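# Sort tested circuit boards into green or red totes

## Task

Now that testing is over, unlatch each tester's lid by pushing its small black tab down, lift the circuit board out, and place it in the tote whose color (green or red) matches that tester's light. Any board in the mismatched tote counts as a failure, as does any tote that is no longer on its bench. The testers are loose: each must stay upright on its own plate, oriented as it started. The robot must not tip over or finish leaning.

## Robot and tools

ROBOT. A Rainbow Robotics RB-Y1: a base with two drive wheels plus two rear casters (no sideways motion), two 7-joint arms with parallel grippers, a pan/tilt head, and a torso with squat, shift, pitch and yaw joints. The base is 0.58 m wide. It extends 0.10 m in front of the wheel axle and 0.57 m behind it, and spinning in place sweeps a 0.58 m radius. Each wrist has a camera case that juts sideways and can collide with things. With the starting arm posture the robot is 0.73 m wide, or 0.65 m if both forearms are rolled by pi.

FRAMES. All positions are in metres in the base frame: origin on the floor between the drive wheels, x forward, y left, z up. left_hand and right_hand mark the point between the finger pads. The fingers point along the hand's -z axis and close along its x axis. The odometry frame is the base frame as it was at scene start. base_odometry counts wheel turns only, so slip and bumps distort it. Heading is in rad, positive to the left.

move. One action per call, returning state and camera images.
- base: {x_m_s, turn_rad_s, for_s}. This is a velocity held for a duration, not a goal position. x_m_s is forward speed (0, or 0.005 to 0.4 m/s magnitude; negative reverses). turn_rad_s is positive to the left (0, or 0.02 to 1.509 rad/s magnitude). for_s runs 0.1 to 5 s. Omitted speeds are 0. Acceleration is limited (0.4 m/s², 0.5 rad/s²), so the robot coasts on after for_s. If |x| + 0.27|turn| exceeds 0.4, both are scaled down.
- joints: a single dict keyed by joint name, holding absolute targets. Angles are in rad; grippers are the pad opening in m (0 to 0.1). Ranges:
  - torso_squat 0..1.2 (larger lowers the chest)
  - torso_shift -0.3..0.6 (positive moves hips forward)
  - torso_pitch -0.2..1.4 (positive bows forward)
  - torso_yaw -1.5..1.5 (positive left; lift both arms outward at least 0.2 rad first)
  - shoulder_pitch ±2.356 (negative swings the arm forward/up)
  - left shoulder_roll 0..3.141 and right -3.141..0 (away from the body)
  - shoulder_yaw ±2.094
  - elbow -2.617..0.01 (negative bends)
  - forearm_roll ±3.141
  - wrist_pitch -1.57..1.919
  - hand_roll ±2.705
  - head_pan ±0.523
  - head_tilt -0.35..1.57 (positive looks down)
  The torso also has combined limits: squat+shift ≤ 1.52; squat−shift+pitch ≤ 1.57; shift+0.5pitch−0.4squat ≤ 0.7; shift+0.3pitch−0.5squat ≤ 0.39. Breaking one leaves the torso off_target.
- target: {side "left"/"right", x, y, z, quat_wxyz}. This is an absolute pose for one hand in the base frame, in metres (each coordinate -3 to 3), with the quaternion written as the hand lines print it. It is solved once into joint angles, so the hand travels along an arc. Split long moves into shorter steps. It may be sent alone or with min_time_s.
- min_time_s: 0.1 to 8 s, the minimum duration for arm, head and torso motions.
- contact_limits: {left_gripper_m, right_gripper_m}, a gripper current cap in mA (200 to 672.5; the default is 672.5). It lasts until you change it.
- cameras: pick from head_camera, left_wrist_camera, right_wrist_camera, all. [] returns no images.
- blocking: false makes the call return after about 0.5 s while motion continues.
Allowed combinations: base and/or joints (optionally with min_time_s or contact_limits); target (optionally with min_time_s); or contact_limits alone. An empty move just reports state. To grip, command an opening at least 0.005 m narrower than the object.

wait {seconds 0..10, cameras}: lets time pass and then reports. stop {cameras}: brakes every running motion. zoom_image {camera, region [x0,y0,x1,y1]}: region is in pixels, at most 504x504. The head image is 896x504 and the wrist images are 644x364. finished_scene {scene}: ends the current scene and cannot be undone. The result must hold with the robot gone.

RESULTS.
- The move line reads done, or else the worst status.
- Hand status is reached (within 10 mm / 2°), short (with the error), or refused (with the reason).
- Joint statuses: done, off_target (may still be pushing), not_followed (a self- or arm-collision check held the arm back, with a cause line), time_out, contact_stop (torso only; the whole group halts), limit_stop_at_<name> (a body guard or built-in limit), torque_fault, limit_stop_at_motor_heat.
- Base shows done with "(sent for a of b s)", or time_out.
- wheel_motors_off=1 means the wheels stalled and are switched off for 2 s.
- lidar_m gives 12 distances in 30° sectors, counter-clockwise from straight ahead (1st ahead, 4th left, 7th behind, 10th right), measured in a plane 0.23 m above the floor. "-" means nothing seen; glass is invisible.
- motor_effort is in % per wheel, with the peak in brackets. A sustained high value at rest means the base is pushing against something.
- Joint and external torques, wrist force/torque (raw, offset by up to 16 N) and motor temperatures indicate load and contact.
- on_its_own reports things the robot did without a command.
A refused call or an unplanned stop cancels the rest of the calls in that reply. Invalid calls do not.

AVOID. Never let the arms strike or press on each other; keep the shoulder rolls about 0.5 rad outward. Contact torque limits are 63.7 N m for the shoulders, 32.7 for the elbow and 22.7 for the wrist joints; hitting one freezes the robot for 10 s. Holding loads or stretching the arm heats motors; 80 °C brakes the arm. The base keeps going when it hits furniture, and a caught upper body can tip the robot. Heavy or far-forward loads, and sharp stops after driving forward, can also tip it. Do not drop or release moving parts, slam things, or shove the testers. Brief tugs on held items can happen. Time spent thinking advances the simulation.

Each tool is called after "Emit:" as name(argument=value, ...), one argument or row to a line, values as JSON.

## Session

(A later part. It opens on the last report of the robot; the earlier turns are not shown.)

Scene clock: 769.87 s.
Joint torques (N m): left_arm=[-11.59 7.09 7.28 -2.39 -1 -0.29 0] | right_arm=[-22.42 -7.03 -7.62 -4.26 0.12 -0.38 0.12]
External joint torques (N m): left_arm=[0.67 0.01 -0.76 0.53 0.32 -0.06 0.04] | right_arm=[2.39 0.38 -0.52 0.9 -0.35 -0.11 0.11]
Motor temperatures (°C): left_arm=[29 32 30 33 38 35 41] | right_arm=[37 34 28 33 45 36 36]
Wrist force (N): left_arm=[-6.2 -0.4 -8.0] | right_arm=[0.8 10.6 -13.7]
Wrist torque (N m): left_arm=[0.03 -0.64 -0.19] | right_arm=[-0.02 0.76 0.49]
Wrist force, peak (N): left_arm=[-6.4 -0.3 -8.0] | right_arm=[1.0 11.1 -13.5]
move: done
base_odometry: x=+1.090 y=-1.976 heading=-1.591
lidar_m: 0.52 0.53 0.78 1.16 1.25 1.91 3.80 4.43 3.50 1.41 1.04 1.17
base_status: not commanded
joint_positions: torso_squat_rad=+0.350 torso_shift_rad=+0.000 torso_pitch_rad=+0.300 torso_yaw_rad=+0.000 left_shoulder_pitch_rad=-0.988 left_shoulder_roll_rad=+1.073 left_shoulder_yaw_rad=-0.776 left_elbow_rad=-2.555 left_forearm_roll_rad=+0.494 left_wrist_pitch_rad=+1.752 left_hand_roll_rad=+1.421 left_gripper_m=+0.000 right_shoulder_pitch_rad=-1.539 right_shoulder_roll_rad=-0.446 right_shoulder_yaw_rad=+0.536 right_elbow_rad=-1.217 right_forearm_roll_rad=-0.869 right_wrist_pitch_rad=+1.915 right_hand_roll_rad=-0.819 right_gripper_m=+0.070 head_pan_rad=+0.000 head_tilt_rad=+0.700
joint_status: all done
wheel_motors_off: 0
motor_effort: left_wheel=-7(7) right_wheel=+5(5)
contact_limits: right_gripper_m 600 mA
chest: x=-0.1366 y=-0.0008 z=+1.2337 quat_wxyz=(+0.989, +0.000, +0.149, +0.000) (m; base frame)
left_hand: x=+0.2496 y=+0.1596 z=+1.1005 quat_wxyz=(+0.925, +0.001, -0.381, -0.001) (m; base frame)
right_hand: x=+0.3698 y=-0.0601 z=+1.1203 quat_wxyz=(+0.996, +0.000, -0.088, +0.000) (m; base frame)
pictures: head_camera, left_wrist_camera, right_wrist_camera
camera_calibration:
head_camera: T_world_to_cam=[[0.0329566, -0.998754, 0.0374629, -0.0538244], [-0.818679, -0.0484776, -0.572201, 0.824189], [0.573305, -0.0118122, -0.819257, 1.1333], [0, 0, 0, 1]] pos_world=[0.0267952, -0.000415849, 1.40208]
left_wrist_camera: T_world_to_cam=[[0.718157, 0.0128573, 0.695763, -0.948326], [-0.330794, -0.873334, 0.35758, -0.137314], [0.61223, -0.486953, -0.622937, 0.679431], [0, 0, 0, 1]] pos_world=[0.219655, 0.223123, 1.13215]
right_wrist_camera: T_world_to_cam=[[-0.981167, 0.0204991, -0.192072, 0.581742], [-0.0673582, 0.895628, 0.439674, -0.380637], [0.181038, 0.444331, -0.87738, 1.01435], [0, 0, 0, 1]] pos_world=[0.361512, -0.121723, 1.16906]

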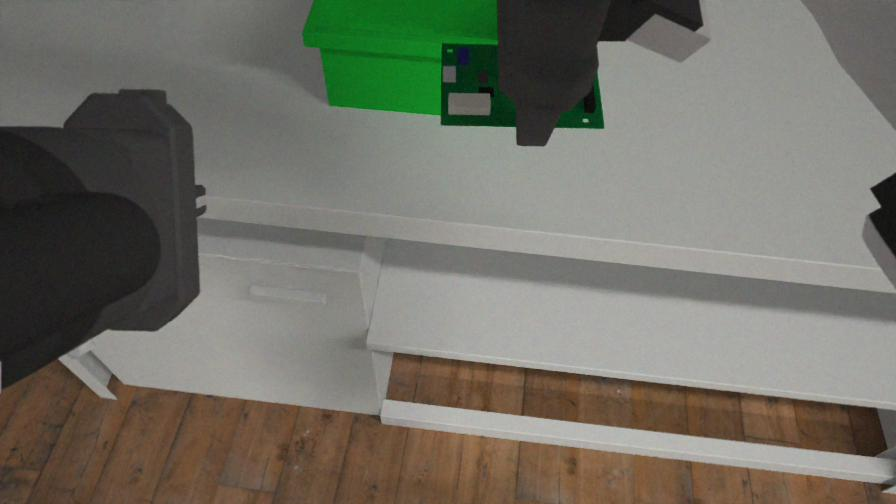

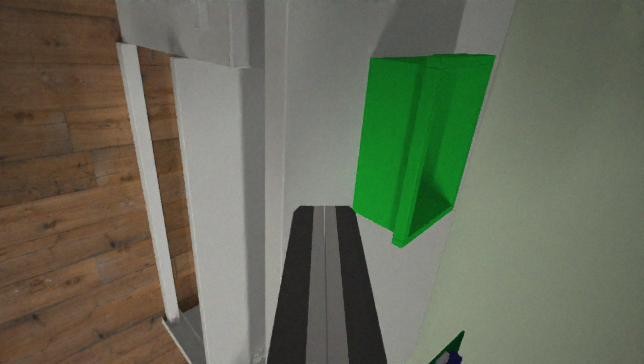

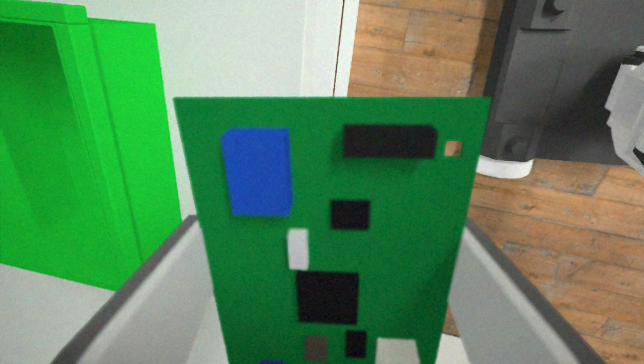

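Emit:
move(
  target={"side":"left","x":0.25,"y":0.22,"z":1.10,"quat_wxyz":[0.924,0,-0.383,0]},
  cameras=[],
)

Emit:
move(
  target={"side":"right","x":0.45,"y":0.0,"z":1.12,"quat_wxyz":[0.9962,0,-0.087,0]},
  min_time_s=2,
  cameras=[],
)

Emit:
move(
  base={"x_m_s":0.2,"for_s":1.0},
)

Scene clock: 794.20 s.
Joint torques (N m): left_arm=[-9.04 9.45 9.11 -2.23 -1.01 -0.27 -0.12] | right_arm=[-22.29 -7.16 -7.36 -4.28 0.14 -0.29 0.08]
External joint torques (N m): left_arm=[1.11 -0.27 0.81 0.03 0.32 -0.01 -0.08] | right_arm=[2.52 0.25 -0.27 0.87 -0.33 -0.02 0.07]
Motor temperatures (°C): left_arm=[29 32 30 33 38 35 41] | right_arm=[37 34 28 33 45 36 36]
Wrist force (N): left_arm=[-6.2 -0.1 -8.0] | right_arm=[1.1 10.8 -13.5]
Wrist torque (N m): left_arm=[-0.01 -0.65 -0.23] | right_arm=[-0.05 0.79 0.50]
Wrist force, peak (N): left_arm=[-7.1 0.7 -8.2] | right_arm=[1.0 11.0 -13.7]
move: done
base_odometry: x=+1.090 y=-1.976 heading=-1.591
lidar_m: 0.53 0.53 0.78 1.16 1.26 1.91 3.81 4.43 3.50 1.42 1.03 1.18
base_status: not commanded
joint_positions: torso_squat_rad=+0.350 torso_shift_rad=+0.000 torso_pitch_rad=+0.300 torso_yaw_rad=+0.000 left_shoulder_pitch_rad=-0.781 left_shoulder_roll_rad=+1.378 left_shoulder_yaw_rad=-0.632 left_elbow_rad=-2.590 left_forearm_roll_rad=+0.554 left_wrist_pitch_rad=+1.457 left_hand_roll_rad=+1.406 left_gripper_m=+0.000 right_shoulder_pitch_rad=-1.539 right_shoulder_roll_rad=-0.446 right_shoulder_yaw_rad=+0.536 right_elbow_rad=-1.217 right_forearm_roll_rad=-0.869 right_wrist_pitch_rad=+1.915 right_hand_roll_rad=-0.819 right_gripper_m=+0.070 head_pan_rad=+0.000 head_tilt_rad=+0.700
joint_status: all done
wheel_motors_off: 0
motor_effort: left_wheel=-6(8) right_wheel=+4(6)
contact_limits: right_gripper_m 600 mA
chest: x=-0.1366 y=-0.0007 z=+1.2337 quat_wxyz=(+0.989, +0.000, +0.149, +0.000) (m; base frame)
left_hand: x=+0.2500 y=+0.2200 z=+1.1000 quat_wxyz=(+0.924, +0.000, -0.383, +0.000) (m; base frame)
left_hand_status: reached (checked arc, planned for 0.6 s): 0 mm and 0.1 deg off.
right_hand: x=+0.3698 y=-0.0600 z=+1.1203 quat_wxyz=(+0.996, +0.000, -0.088, +0.000) (m; base frame)
pictures: none
No camera images: "cameras" was empty.

Scene clock: 796.57 s.
Joint torques (N m): left_arm=[-9.13 9.73 9.09 -2.33 -1.03 -0.21 -0.2] | right_arm=[-25.12 -8.23 -2.02 -4.88 0.59 -0.67 0.24]
External joint torques (N m): left_arm=[1.02 0.01 0.79 -0.08 0.29 0.05 -0.16] | right_arm=[1.83 1.32 -0.36 1.38 0.14 -0.04 0.22]
Motor temperatures (°C): left_arm=[29 32 30 33 38 35 41] | right_arm=[37 34 28 33 45 36 36]
Wrist force (N): left_arm=[-6.3 -0.1 -7.8] | right_arm=[0.1 10.5 -13.2]
Wrist torque (N m): left_arm=[-0.02 -0.70 -0.22] | right_arm=[-0.03 0.73 0.50]
Wrist force, peak (N): left_arm=[-6.6 -0.2 -8.2] | right_arm=[0.7 10.6 -13.6]
move: short
base_odometry: x=+1.090 y=-1.976 heading=-1.591
lidar_m: 0.53 0.53 0.79 1.16 1.25 1.91 3.80 4.43 3.50 1.43 1.03 1.18
base_status: not commanded
joint_positions: torso_squat_rad=+0.350 torso_shift_rad=+0.000 torso_pitch_rad=+0.300 torso_yaw_rad=+0.000 left_shoulder_pitch_rad=-0.781 left_shoulder_roll_rad=+1.378 left_shoulder_yaw_rad=-0.632 left_elbow_rad=-2.590 left_forearm_roll_rad=+0.554 left_wrist_pitch_rad=+1.457 left_hand_roll_rad=+1.406 left_gripper_m=+0.000 right_shoulder_pitch_rad=-1.926 right_shoulder_roll_rad=-0.157 right_shoulder_yaw_rad=+0.537 right_elbow_rad=-0.267 right_forearm_roll_rad=-0.783 right_wrist_pitch_rad=+1.418 right_hand_roll_rad=-0.501 right_gripper_m=+0.070 head_pan_rad=+0.000 head_tilt_rad=+0.700
joint_status: all done
wheel_motors_off: 0
motor_effort: left_wheel=-6(8) right_wheel=+5(7)
contact_limits: right_gripper_m 600 mA
chest: x=-0.1366 y=-0.0007 z=+1.2337 quat_wxyz=(+0.989, +0.000, +0.149, +0.000) (m; base frame)
left_hand: x=+0.2500 y=+0.2200 z=+1.1000 quat_wxyz=(+0.924, +0.000, -0.383, +0.000) (m; base frame)
right_hand: x=+0.4495 y=-0.0003 z=+1.1202 quat_wxyz=(+0.988, +0.028, -0.153, +0.002) (m; base frame)
right_hand_status: short (checked arc, as near as the solve gets, planned for 2.0 s): 1 mm and 8.3 deg off. The place is met; only the turn is off.
pictures: none
No camera images: "cameras" was empty.

Scene clock: 798.40 s.
Joint torques (N m): left_arm=[-9.25 9.75 9.02 -2.08 -0.98 -0.24 -0.17] | right_arm=[-24.59 -8.23 -2.1 -5.3 0.47 -0.71 0.14]
External joint torques (N m): left_arm=[0.9 0.03 0.72 0.17 0.34 0.02 -0.13] | right_arm=[2.36 1.32 -0.43 0.96 0.02 -0.09 0.12]
Motor temperatures (°C): left_arm=[29 32 30 33 38 35 41] | right_arm=[37 34 28 33 45 36 36]
Wrist force (N): left_arm=[-6.1 -0.1 -8.0] | right_arm=[-0.1 10.6 -12.9]
Wrist torque (N m): left_arm=[-0.01 -0.64 -0.21] | right_arm=[-0.06 0.73 0.49]
Wrist force, peak (N): left_arm=[-6.1 0.1 -8.6] | right_arm=[0.4 10.5 -13.9]
move: done
base_odometry: x=+1.086 y=-2.176 heading=-1.592
lidar_m: 0.46 0.33 0.47 1.13 1.23 1.88 4.01 4.46 3.53 1.01 1.00 0.97
base_status: done (sent for 1 of 1 s)
joint_positions: torso_squat_rad=+0.350 torso_shift_rad=+0.000 torso_pitch_rad=+0.300 torso_yaw_rad=+0.000 left_shoulder_pitch_rad=-0.781 left_shoulder_roll_rad=+1.378 left_shoulder_yaw_rad=-0.632 left_elbow_rad=-2.590 left_forearm_roll_rad=+0.554 left_wrist_pitch_rad=+1.457 left_hand_roll_rad=+1.406 left_gripper_m=+0.000 right_shoulder_pitch_rad=-1.926 right_shoulder_roll_rad=-0.157 right_shoulder_yaw_rad=+0.537 right_elbow_rad=-0.267 right_forearm_roll_rad=-0.783 right_wrist_pitch_rad=+1.418 right_hand_roll_rad=-0.501 right_gripper_m=+0.070 head_pan_rad=+0.000 head_tilt_rad=+0.700
joint_status: not commanded
wheel_motors_off: 0
motor_effort: left_wheel=-6(18) right_wheel=+5(27)
contact_limits: right_gripper_m 600 mA
chest: x=-0.1366 y=-0.0007 z=+1.2337 quat_wxyz=(+0.989, +0.000, +0.149, +0.000) (m; base frame)
left_hand: x=+0.2500 y=+0.2199 z=+1.1000 quat_wxyz=(+0.924, +0.000, -0.383, +0.000) (m; base frame)
right_hand: x=+0.4495 y=-0.0004 z=+1.1201 quat_wxyz=(+0.988, +0.028, -0.153, +0.002) (m; base frame)
pictures: head_camera, left_wrist_camera, right_wrist_camera
camera_calibration:
head_camera: T_world_to_cam=[[0.0329642, -0.998754, 0.0374602, -0.0538121], [-0.81874, -0.048481, -0.572115, 0.824118], [0.573218, -0.0118109, -0.819318, 1.13332], [0, 0, 0, 1]] pos_world=[0.0268698, -0.000405446, 1.40206]
left_wrist_camera: T_world_to_cam=[[0.715414, 0.0154046, 0.698531, -0.951986], [-0.331223, -0.872804, 0.358476, -0.0852747], [0.615203, -0.487828, -0.619314, 0.703746], [0, 0, 0, 1]] pos_world=[0.219872, 0.283544, 1.1314]
right_wrist_camera: T_world_to_cam=[[-0.948029, 0.0250798, -0.317195, 0.783913], [-0.135836, 0.86958, 0.474742, -0.437183], [0.287733, 0.493155, -0.82098, 0.862128], [0, 0, 0, 1]] pos_world=[0.435724, -0.0646582, 1.16399]

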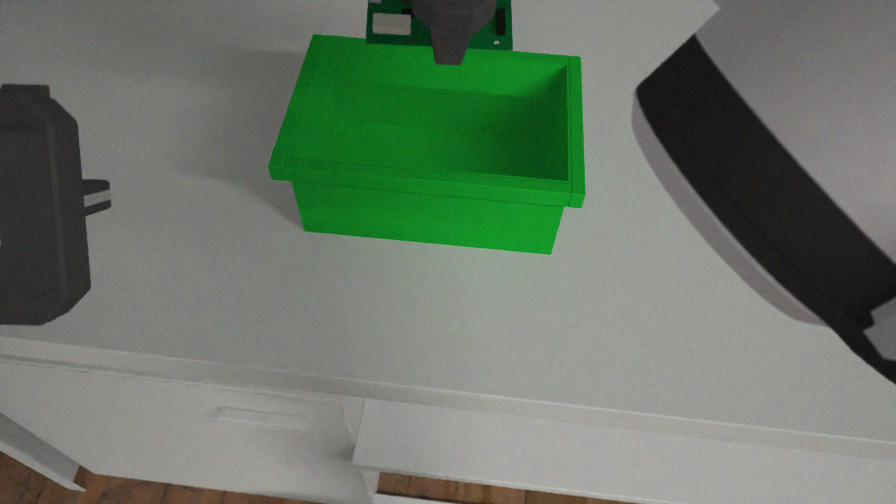

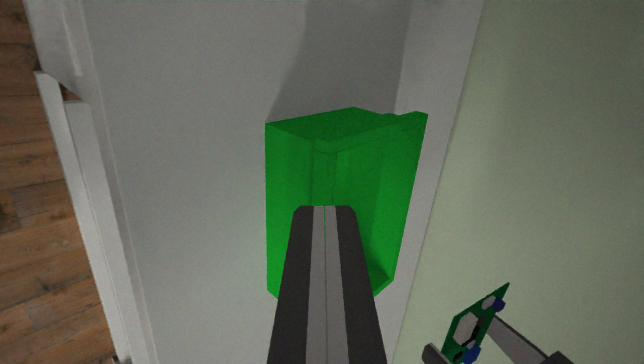

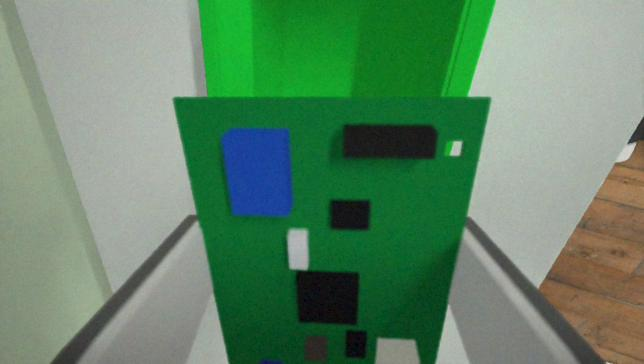

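Emit:
move(
  base={"x_m_s":0.1,"for_s":0.5},
  cameras=[],
)

Emit:
move(
  target={"side":"right","x":0.425,"y":0.008,"z":1.07,"quat_wxyz":[0.9962,0,-0.087,0]},
  min_time_s=2,
)

Scene clock: 809.87 s.
Joint torques (N m): left_arm=[-9.13 9.52 8.78 -2.03 -1 -0.15 -0.14] | right_arm=[-24.64 -8.47 -2.02 -5.44 0.5 -0.68 0.13]
External joint torques (N m): left_arm=[1.02 -0.2 0.49 0.22 0.32 0.1 -0.1] | right_arm=[2.31 1.08 -0.35 0.82 0.04 -0.05 0.11]
Motor temperatures (°C): left_arm=[29 32 30 33 38 35 41] | right_arm=[37 34 28 33 45 36 36]
Wrist force (N): left_arm=[-6.5 -0.1 -7.8] | right_arm=[0.4 10.6 -13.1]
Wrist torque (N m): left_arm=[0.00 -0.69 -0.23] | right_arm=[-0.06 0.75 0.49]
Wrist force, peak (N): left_arm=[-6.6 -0.1 -8.0] | right_arm=[0.5 10.5 -13.7]
move: done
base_odometry: x=+1.085 y=-2.226 heading=-1.593
lidar_m: 0.46 0.29 0.40 1.12 1.23 1.87 4.06 4.47 3.53 1.00 1.03 0.93
base_status: done (sent for 0.5 of 0.5 s)
joint_positions: torso_squat_rad=+0.350 torso_shift_rad=+0.000 torso_pitch_rad=+0.300 torso_yaw_rad=+0.000 left_shoulder_pitch_rad=-0.781 left_shoulder_roll_rad=+1.378 left_shoulder_yaw_rad=-0.632 left_elbow_rad=-2.590 left_forearm_roll_rad=+0.554 left_wrist_pitch_rad=+1.457 left_hand_roll_rad=+1.406 left_gripper_m=+0.000 right_shoulder_pitch_rad=-1.926 right_shoulder_roll_rad=-0.157 right_shoulder_yaw_rad=+0.537 right_elbow_rad=-0.267 right_forearm_roll_rad=-0.783 right_wrist_pitch_rad=+1.418 right_hand_roll_rad=-0.501 right_gripper_m=+0.070 head_pan_rad=+0.000 head_tilt_rad=+0.700
joint_status: not commanded
wheel_motors_off: 0
motor_effort: left_wheel=-7(18) right_wheel=+2(27)
contact_limits: right_gripper_m 600 mA
chest: x=-0.1365 y=-0.0007 z=+1.2337 quat_wxyz=(+0.989, +0.000, +0.149, +0.000) (m; base frame)
left_hand: x=+0.2501 y=+0.2199 z=+1.1000 quat_wxyz=(+0.924, +0.000, -0.383, +0.000) (m; base frame)
right_hand: x=+0.4496 y=-0.0004 z=+1.1201 quat_wxyz=(+0.988, +0.028, -0.153, +0.002) (m; base frame)
pictures: none
No camera images: "cameras" was empty.

Scene clock: 812.20 s.
Joint torques (N m): left_arm=[-9.2 9.69 8.95 -2.02 -0.99 -0.26 -0.14] | right_arm=[-22.96 -6.35 -0.46 -5.22 0.52 -0.24 -0.35]
External joint torques (N m): left_arm=[0.95 -0.03 0.65 0.23 0.33 -0.01 -0.11] | right_arm=[3.59 2.53 1.17 0.94 0.08 0.2 -0.36]
Motor temperatures (°C): left_arm=[29 32 30 33 38 35 41] | right_arm=[37 34 28 33 45 36 36]
Wrist force (N): left_arm=[-6.3 -0.3 -7.7] | right_arm=[0.6 10.7 -13.1]
Wrist torque (N m): left_arm=[0.02 -0.68 -0.22] | right_arm=[-0.06 0.78 0.49]
Wrist force, peak (N): left_arm=[-6.4 0.0 -8.0] | right_arm=[0.5 10.9 -13.4]
move: short
base_odometry: x=+1.085 y=-2.226 heading=-1.593
lidar_m: 0.47 0.30 0.39 1.12 1.22 1.86 4.05 4.48 3.54 0.98 1.03 0.92
base_status: not commanded
joint_positions: torso_squat_rad=+0.350 torso_shift_rad=+0.000 torso_pitch_rad=+0.300 torso_yaw_rad=+0.000 left_shoulder_pitch_rad=-0.781 left_shoulder_roll_rad=+1.378 left_shoulder_yaw_rad=-0.632 left_elbow_rad=-2.590 left_forearm_roll_rad=+0.554 left_wrist_pitch_rad=+1.457 left_hand_roll_rad=+1.406 left_gripper_m=+0.000 right_shoulder_pitch_rad=-1.856 right_shoulder_roll_rad=-0.101 right_shoulder_yaw_rad=+0.556 right_elbow_rad=-0.267 right_forearm_roll_rad=-0.772 right_wrist_pitch_rad=+1.430 right_hand_roll_rad=-0.538 right_gripper_m=+0.070 head_pan_rad=+0.000 head_tilt_rad=+0.700
joint_status: all done
wheel_motors_off: 0
motor_effort: left_wheel=-6(7) right_wheel=+4(5)
contact_limits: right_gripper_m 600 mA
chest: x=-0.1365 y=-0.0007 z=+1.2337 quat_wxyz=(+0.989, +0.000, +0.149, +0.000) (m; base frame)
left_hand: x=+0.2500 y=+0.2199 z=+1.1000 quat_wxyz=(+0.924, +0.000, -0.383, +0.000) (m; base frame)
right_hand: x=+0.4247 y=+0.0077 z=+1.0705 quat_wxyz=(+0.994, +0.011, -0.111, +0.001) (m; base frame)
right_hand_status: short (checked arc, as near as the solve gets, planned for 2.0 s): 1 mm and 3.1 deg off. The place is met; only the turn is off.
pictures: head_camera, left_wrist_camera, right_wrist_camera
camera_calibration:
head_camera: T_world_to_cam=[[0.0329672, -0.998754, 0.0374583, -0.05381], [-0.818769, -0.0484818, -0.572072, 0.824083], [0.573175, -0.0118101, -0.819348, 1.13334], [0, 0, 0, 1]] pos_world=[0.0269074, -0.000405078, 1.40205]
left_wrist_camera: T_world_to_cam=[[0.715451, 0.0153974, 0.698493, -0.951948], [-0.331216, -0.872797, 0.358497, -0.085291], [0.615163, -0.48784, -0.619344, 0.703766], [0, 0, 0, 1]] pos_world=[0.219892, 0.283541, 1.13138]
right_wrist_camera: T_world_to_cam=[[-0.971237, 0.0215011, -0.237141, 0.668616], [-0.0916027, 0.885531, 0.455459, -0.422235], [0.219788, 0.464082, -0.858092, 0.893399], [0, 0, 0, 1]] pos_world=[0.414348, -0.0550836, 1.11749]

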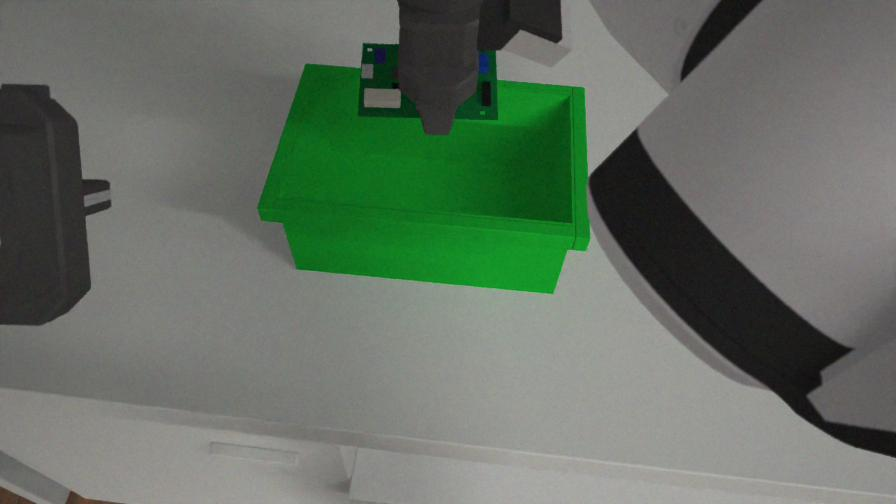

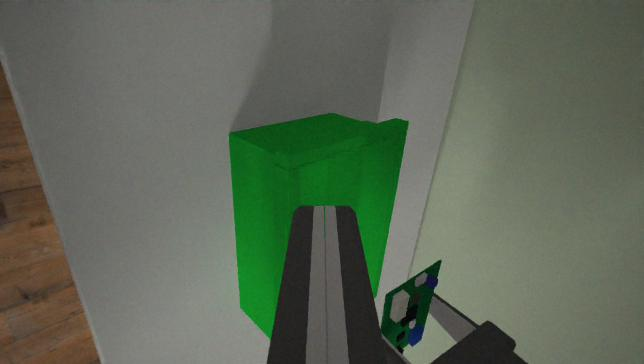

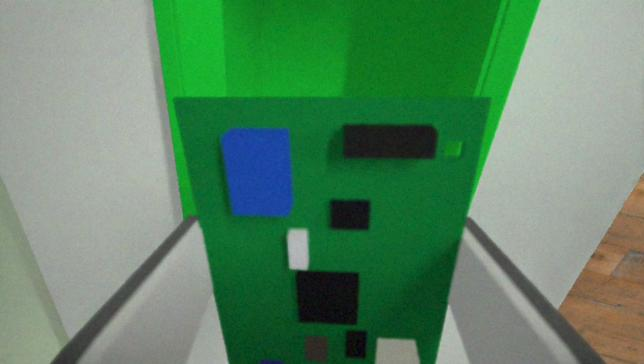

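Emit:
move(
  target={"side":"right","x":0.42,"y":0.008,"z":1.0,"quat_wxyz":[0.9962,0,-0.087,0]},
  min_time_s=2,
)

Scene clock: 819.40 s.
Joint torques (N m): left_arm=[-9.24 9.7 8.91 -2.03 -1.02 -0.24 -0.14] | right_arm=[-22.78 -5.02 -0.7 -5.37 0.55 -0.81 -0.38]
External joint torques (N m): left_arm=[0.91 -0.02 0.61 0.23 0.31 0.02 -0.1] | right_arm=[3.37 2.55 0.89 0.78 0.11 -0.35 -0.39]
Motor temperatures (°C): left_arm=[29 32 30 33 38 35 41] | right_arm=[37 34 28 33 45 36 36]
Wrist force (N): left_arm=[-6.5 0.0 -7.7] | right_arm=[0.4 10.8 -13.2]
Wrist torque (N m): left_arm=[-0.02 -0.70 -0.21] | right_arm=[-0.06 0.75 0.52]
Wrist force, peak (N): left_arm=[-6.5 -0.1 -8.1] | right_arm=[0.8 11.1 -13.6]
move: short
base_odometry: x=+1.085 y=-2.226 heading=-1.593
lidar_m: 0.45 0.29 0.39 1.12 1.22 1.87 4.05 4.48 3.53 0.99 1.03 0.92
base_status: not commanded
joint_positions: torso_squat_rad=+0.350 torso_shift_rad=+0.000 torso_pitch_rad=+0.300 torso_yaw_rad=+0.000 left_shoulder_pitch_rad=-0.781 left_shoulder_roll_rad=+1.378 left_shoulder_yaw_rad=-0.632 left_elbow_rad=-2.590 left_forearm_roll_rad=+0.554 left_wrist_pitch_rad=+1.457 left_hand_roll_rad=+1.406 left_gripper_m=+0.000 right_shoulder_pitch_rad=-1.725 right_shoulder_roll_rad=-0.060 right_shoulder_yaw_rad=+0.589 right_elbow_rad=-0.267 right_forearm_roll_rad=-0.740 right_wrist_pitch_rad=+1.292 right_hand_roll_rad=-0.552 right_gripper_m=+0.070 head_pan_rad=+0.000 head_tilt_rad=+0.700
joint_status: all done
wheel_motors_off: 0
motor_effort: left_wheel=-5(8) right_wheel=+3(5)
contact_limits: right_gripper_m 600 mA
chest: x=-0.1365 y=-0.0007 z=+1.2337 quat_wxyz=(+0.989, +0.000, +0.149, +0.000) (m; base frame)
left_hand: x=+0.2500 y=+0.2199 z=+1.1000 quat_wxyz=(+0.924, +0.000, -0.383, +0.000) (m; base frame)
right_hand: x=+0.4197 y=+0.0076 z=+1.0005 quat_wxyz=(+0.993, +0.014, -0.115, +0.001) (m; base frame)
right_hand_status: short (checked arc, as near as the solve gets, planned for 2.0 s): 1 mm and 3.6 deg off. The place is met; only the turn is off.
pictures: head_camera, left_wrist_camera, right_wrist_camera
camera_calibration:
head_camera: T_world_to_cam=[[0.0329671, -0.998754, 0.0374584, -0.0538101], [-0.818769, -0.0484818, -0.572072, 0.824083], [0.573175, -0.0118102, -0.819348, 1.13334], [0, 0, 0, 1]] pos_world=[0.0269074, -0.000405094, 1.40205]
left_wrist_camera: T_world_to_cam=[[0.715451, 0.0153973, 0.698493, -0.951948], [-0.331216, -0.872797, 0.358497, -0.0852908], [0.615163, -0.48784, -0.619344, 0.703766], [0, 0, 0, 1]] pos_world=[0.219892, 0.283541, 1.13138]
right_wrist_camera: T_world_to_cam=[[-0.969361, 0.0218004, -0.244672, 0.653917], [-0.0959068, 0.883409, 0.458684, -0.392195], [0.226145, 0.468096, -0.854251, 0.827936], [0, 0, 0, 1]] pos_world=[0.409034, -0.0553406, 1.04715]

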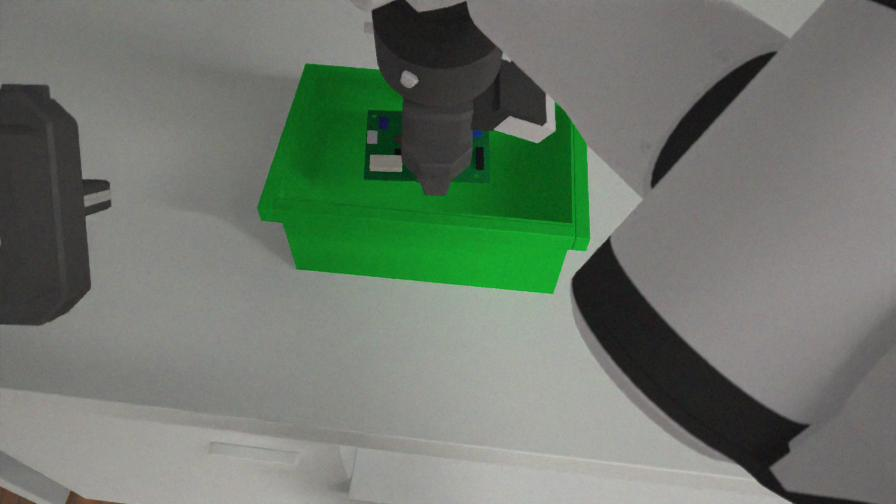

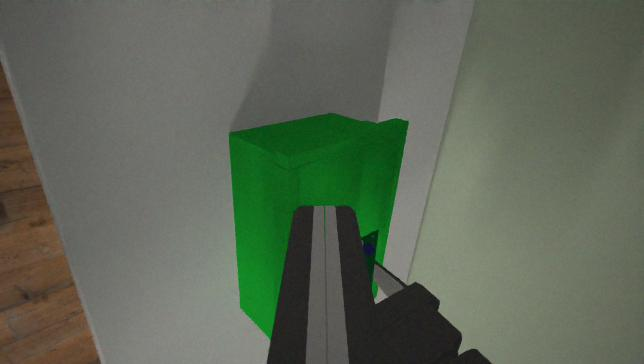

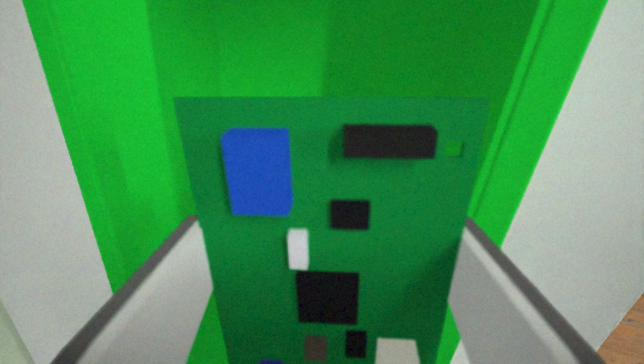

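Emit:
move(
  target={"side":"right","x":0.418,"y":0.008,"z":0.955,"quat_wxyz":[0.994,0,-0.11,0]},
  min_time_s=2,
  cameras=["head_camera"],
)

Emit:
move(
  target={"side":"right","x":0.418,"y":0.008,"z":0.935,"quat_wxyz":[0.994,0,-0.11,0]},
  min_time_s=1.5,
)

Scene clock: 827.87 s.
Joint torques (N m): left_arm=[-9.29 9.61 8.94 -2.07 -1 -0.22 -0.14] | right_arm=[-21.19 -3.13 -0.77 -5.07 0.39 -0.55 -0.36]
External joint torques (N m): left_arm=[0.86 -0.11 0.64 0.18 0.32 0.04 -0.1] | right_arm=[4.46 3.4 0.77 0.97 -0.1 -0.04 -0.38]
Motor temperatures (°C): left_arm=[29 32 30 33 38 35 41] | right_arm=[37 34 28 33 45 36 36]
Wrist force (N): left_arm=[-6.0 -0.4 -7.7] | right_arm=[2.3 10.9 -12.4]
Wrist torque (N m): left_arm=[0.02 -0.66 -0.22] | right_arm=[-0.11 0.77 0.48]
Wrist force, peak (N): left_arm=[-6.5 0.1 -8.1] | right_arm=[0.6 11.1 -13.3]
move: short
base_odometry: x=+1.085 y=-2.226 heading=-1.593
lidar_m: 0.46 0.29 0.39 1.12 1.23 1.87 4.06 4.47 3.53 1.00 1.02 0.92
base_status: not commanded
joint_positions: torso_squat_rad=+0.350 torso_shift_rad=+0.000 torso_pitch_rad=+0.300 torso_yaw_rad=+0.000 left_shoulder_pitch_rad=-0.781 left_shoulder_roll_rad=+1.378 left_shoulder_yaw_rad=-0.632 left_elbow_rad=-2.590 left_forearm_roll_rad=+0.554 left_wrist_pitch_rad=+1.457 left_hand_roll_rad=+1.406 left_gripper_m=+0.000 right_shoulder_pitch_rad=-1.636 right_shoulder_roll_rad=-0.030 right_shoulder_yaw_rad=+0.627 right_elbow_rad=-0.267 right_forearm_roll_rad=-0.700 right_wrist_pitch_rad=+1.171 right_hand_roll_rad=-0.581 right_gripper_m=+0.070 head_pan_rad=+0.000 head_tilt_rad=+0.700
joint_status: all done
wheel_motors_off: 0
motor_effort: left_wheel=-6(8) right_wheel=+2(5)
contact_limits: right_gripper_m 600 mA
chest: x=-0.1365 y=-0.0007 z=+1.2337 quat_wxyz=(+0.989, +0.000, +0.149, +0.000) (m; base frame)
left_hand: x=+0.2500 y=+0.2199 z=+1.1000 quat_wxyz=(+0.924, +0.000, -0.383, +0.000) (m; base frame)
right_hand: x=+0.4179 y=+0.0075 z=+0.9557 quat_wxyz=(+0.991, +0.013, -0.135, +0.001) (m; base frame)
right_hand_status: short (checked arc, as near as the solve gets, planned for 2.0 s): 1 mm and 3.3 deg off. The place is met; only the turn is off.
pictures: head_camera
camera_calibration:
head_camera: T_world_to_cam=[[0.032967, -0.998754, 0.0374585, -0.0538102], [-0.818767, -0.0484818, -0.572075, 0.824087], [0.573179, -0.0118102, -0.819345, 1.13334], [0, 0, 0, 1]] pos_world=[0.0269056, -0.000405017, 1.40205]

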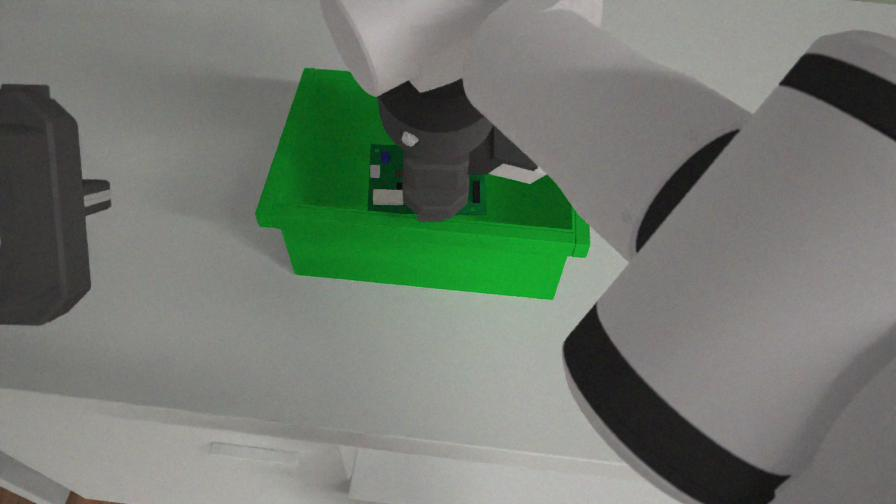

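Scene clock: 829.70 s.
Joint torques (N m): left_arm=[-9.41 9.61 8.97 -1.96 -0.94 -0.2 -0.15] | right_arm=[-17.41 -1.44 -0.34 -4.52 0.19 -1.07 -0.37]
External joint torques (N m): left_arm=[0.74 -0.11 0.67 0.29 0.38 0.06 -0.11] | right_arm=[7.99 4.62 1.18 1.52 -0.3 -0.5 -0.39]
Motor temperatures (°C): left_arm=[29 32 30 33 38 35 41] | right_arm=[37 34 28 33 45 36 36]
Wrist force (N): left_arm=[-6.4 0.1 -7.8] | right_arm=[3.1 8.9 -0.6]
Wrist torque (N m): left_arm=[-0.04 -0.68 -0.21] | right_arm=[-0.05 1.41 0.59]
Wrist force, peak (N): left_arm=[-6.6 -0.2 -8.1] | right_arm=[2.3 10.9 -12.7]
move: short
base_odometry: x=+1.085 y=-2.226 heading=-1.593
lidar_m: 0.45 0.29 0.40 1.12 1.22 1.87 4.06 4.46 3.53 1.00 1.04 0.92
base_status: not commanded
joint_positions: torso_squat_rad=+0.350 torso_shift_rad=+0.000 torso_pitch_rad=+0.300 torso_yaw_rad=+0.000 left_shoulder_pitch_rad=-0.781 left_shoulder_roll_rad=+1.378 left_shoulder_yaw_rad=-0.632 left_elbow_rad=-2.590 left_forearm_roll_rad=+0.554 left_wrist_pitch_rad=+1.457 left_hand_roll_rad=+1.406 left_gripper_m=+0.000 right_shoulder_pitch_rad=-1.593 right_shoulder_roll_rad=-0.022 right_shoulder_yaw_rad=+0.639 right_elbow_rad=-0.267 right_forearm_roll_rad=-0.686 right_wrist_pitch_rad=+1.103 right_hand_roll_rad=-0.587 right_gripper_m=+0.070 head_pan_rad=+0.000 head_tilt_rad=+0.700
joint_status: all done
wheel_motors_off: 0
motor_effort: left_wheel=-6(8) right_wheel=+3(5)
contact_limits: right_gripper_m 600 mA
chest: x=-0.1368 y=-0.0007 z=+1.2337 quat_wxyz=(+0.989, +0.000, +0.149, +0.000) (m; base frame)
left_hand: x=+0.2499 y=+0.2199 z=+1.1002 quat_wxyz=(+0.924, +0.000, -0.383, +0.000) (m; base frame)
right_hand: x=+0.4181 y=+0.0075 z=+0.9366 quat_wxyz=(+0.989, +0.019, -0.148, +0.002) (m; base frame)
right_hand_status: short (checked arc, as near as the solve gets, planned for 1.5 s): 2 mm and 4.9 deg off. The place is met; only the turn is off.
pictures: head_camera, left_wrist_camera, right_wrist_camera
camera_calibration:
head_camera: T_world_to_cam=[[0.0329512, -0.998754, 0.0374722, -0.053823], [-0.818531, -0.0484815, -0.572413, 0.824373], [0.573517, -0.0118104, -0.819108, 1.13324], [0, 0, 0, 1]] pos_world=[0.0266168, -0.000405073, 1.40214]
left_wrist_camera: T_world_to_cam=[[0.71516, 0.0153969, 0.698791, -0.952218], [-0.331366, -0.872797, 0.358359, -0.0852237], [0.615421, -0.48784, -0.619088, 0.703638], [0, 0, 0, 1]] pos_world=[0.219714, 0.283541, 1.13156]
right_wrist_camera: T_world_to_cam=[[-0.951324, 0.0226746, -0.307356, 0.687891], [-0.128039, 0.878072, 0.461082, -0.351711], [0.280335, 0.477992, -0.832428, 0.730543], [0, 0, 0, 1]] pos_world=[0.404578, -0.0559641, 0.981719]

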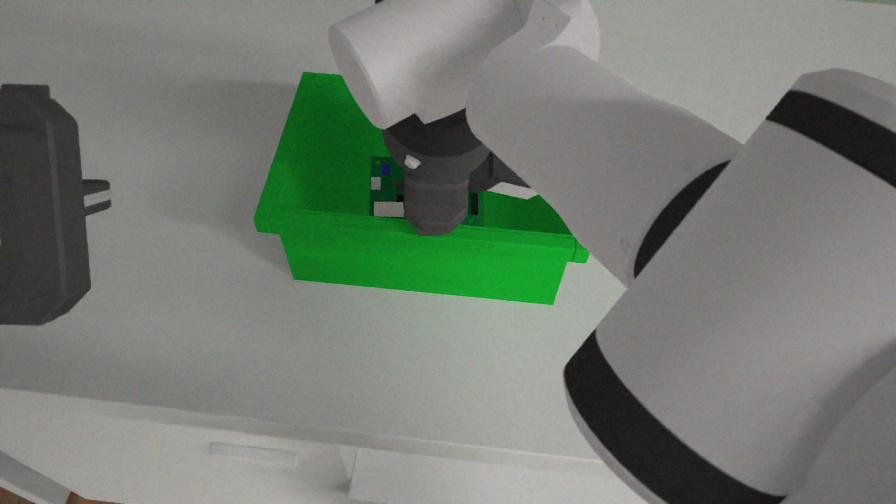

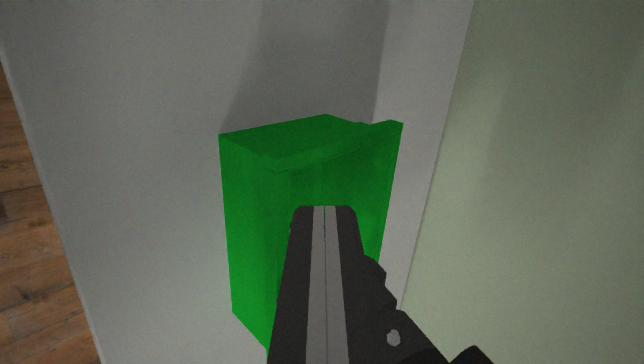

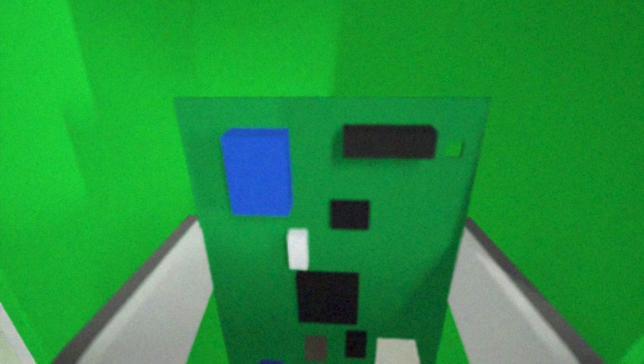

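Emit:
move(
  joints={"right_gripper_m":0.088},
)

Scene clock: 834.50 s.
Joint torques (N m): left_arm=[-8.98 9.66 8.96 -2 -1 -0.25 -0.12] | right_arm=[-11.73 -1.36 -0.48 -1.91 -0.29 -0.5 -0.43]
External joint torques (N m): left_arm=[1.18 -0.06 0.66 0.24 0.33 0 -0.08] | right_arm=[13.68 4.72 1.06 4.13 -0.78 0.07 -0.45]
Motor temperatures (°C): left_arm=[29 32 30 33 38 35 41] | right_arm=[37 34 28 33 45 36 36]
Wrist force (N): left_arm=[-6.3 -0.1 -7.9] | right_arm=[10.1 8.7 15.6]
Wrist torque (N m): left_arm=[-0.01 -0.68 -0.22] | right_arm=[-0.06 2.55 0.60]
Wrist force, peak (N): left_arm=[-6.4 0.1 -8.2] | right_arm=[9.9 9.0 17.0]
move: done
base_odometry: x=+1.085 y=-2.226 heading=-1.593
lidar_m: 0.46 0.28 0.39 1.12 1.22 1.87 4.05 4.48 3.52 0.99 1.03 0.92
base_status: not commanded
joint_positions: torso_squat_rad=+0.350 torso_shift_rad=+0.000 torso_pitch_rad=+0.299 torso_yaw_rad=+0.000 left_shoulder_pitch_rad=-0.781 left_shoulder_roll_rad=+1.378 left_shoulder_yaw_rad=-0.632 left_elbow_rad=-2.590 left_forearm_roll_rad=+0.554 left_wrist_pitch_rad=+1.457 left_hand_roll_rad=+1.406 left_gripper_m=+0.000 right_shoulder_pitch_rad=-1.595 right_shoulder_roll_rad=-0.022 right_shoulder_yaw_rad=+0.639 right_elbow_rad=-0.268 right_forearm_roll_rad=-0.685 right_wrist_pitch_rad=+1.103 right_hand_roll_rad=-0.587 right_gripper_m=+0.088 head_pan_rad=+0.000 head_tilt_rad=+0.700
joint_status: all done
wheel_motors_off: 0
motor_effort: left_wheel=-5(7) right_wheel=+3(4)
contact_limits: right_gripper_m 600 mA
chest: x=-0.1370 y=-0.0007 z=+1.2337 quat_wxyz=(+0.989, +0.000, +0.149, +0.000) (m; base frame)
left_hand: x=+0.2497 y=+0.2199 z=+1.1004 quat_wxyz=(+0.924, +0.000, -0.383, +0.000) (m; base frame)
right_hand: x=+0.4184 y=+0.0081 z=+0.9378 quat_wxyz=(+0.989, +0.020, -0.149, +0.002) (m; base frame)
pictures: head_camera, left_wrist_camera, right_wrist_camera
camera_calibration:
head_camera: T_world_to_cam=[[0.0329282, -0.998754, 0.0374913, -0.0538417], [-0.818199, -0.0484805, -0.572888, 0.824784], [0.573992, -0.0118111, -0.818776, 1.13309], [0, 0, 0, 1]] pos_world=[0.0262244, -0.000405533, 1.40228]
left_wrist_camera: T_world_to_cam=[[0.714755, 0.0153959, 0.699206, -0.952601], [-0.331575, -0.872797, 0.358167, -0.0851274], [0.615779, -0.487841, -0.618731, 0.703453], [0, 0, 0, 1]] pos_world=[0.219479, 0.28354, 1.1318]
right_wrist_camera: T_world_to_cam=[[-0.950595, 0.0218768, -0.309661, 0.690454], [-0.130028, 0.877734, 0.461168, -0.35195], [0.281889, 0.478649, -0.831525, 0.729723], [0, 0, 0, 1]] pos_world=[0.404878, -0.0554673, 0.982898]

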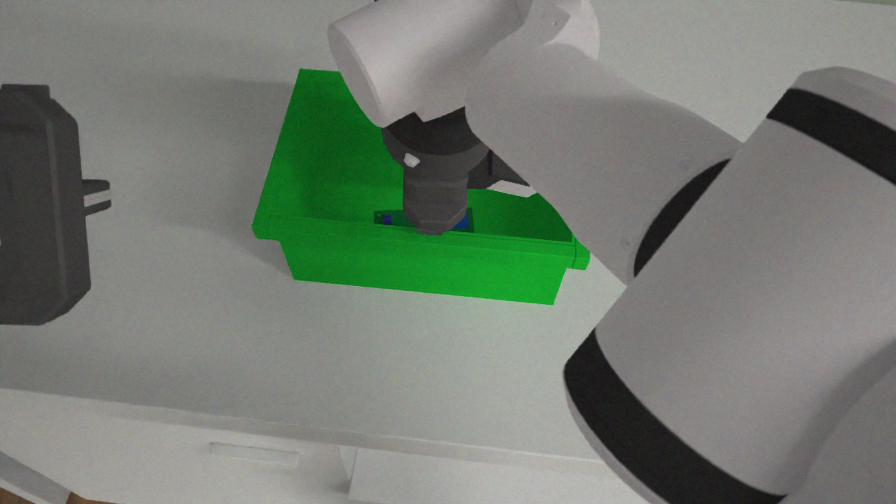

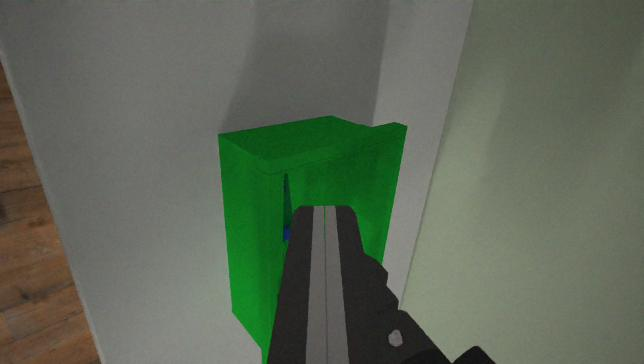

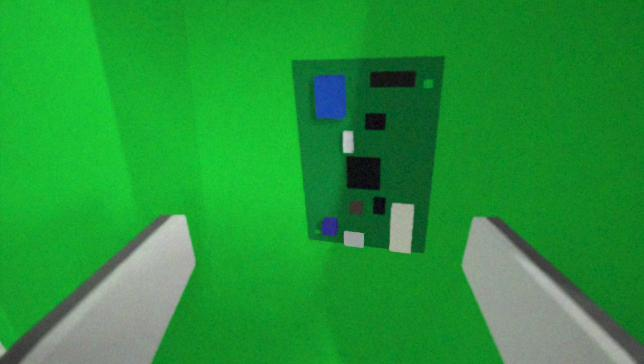

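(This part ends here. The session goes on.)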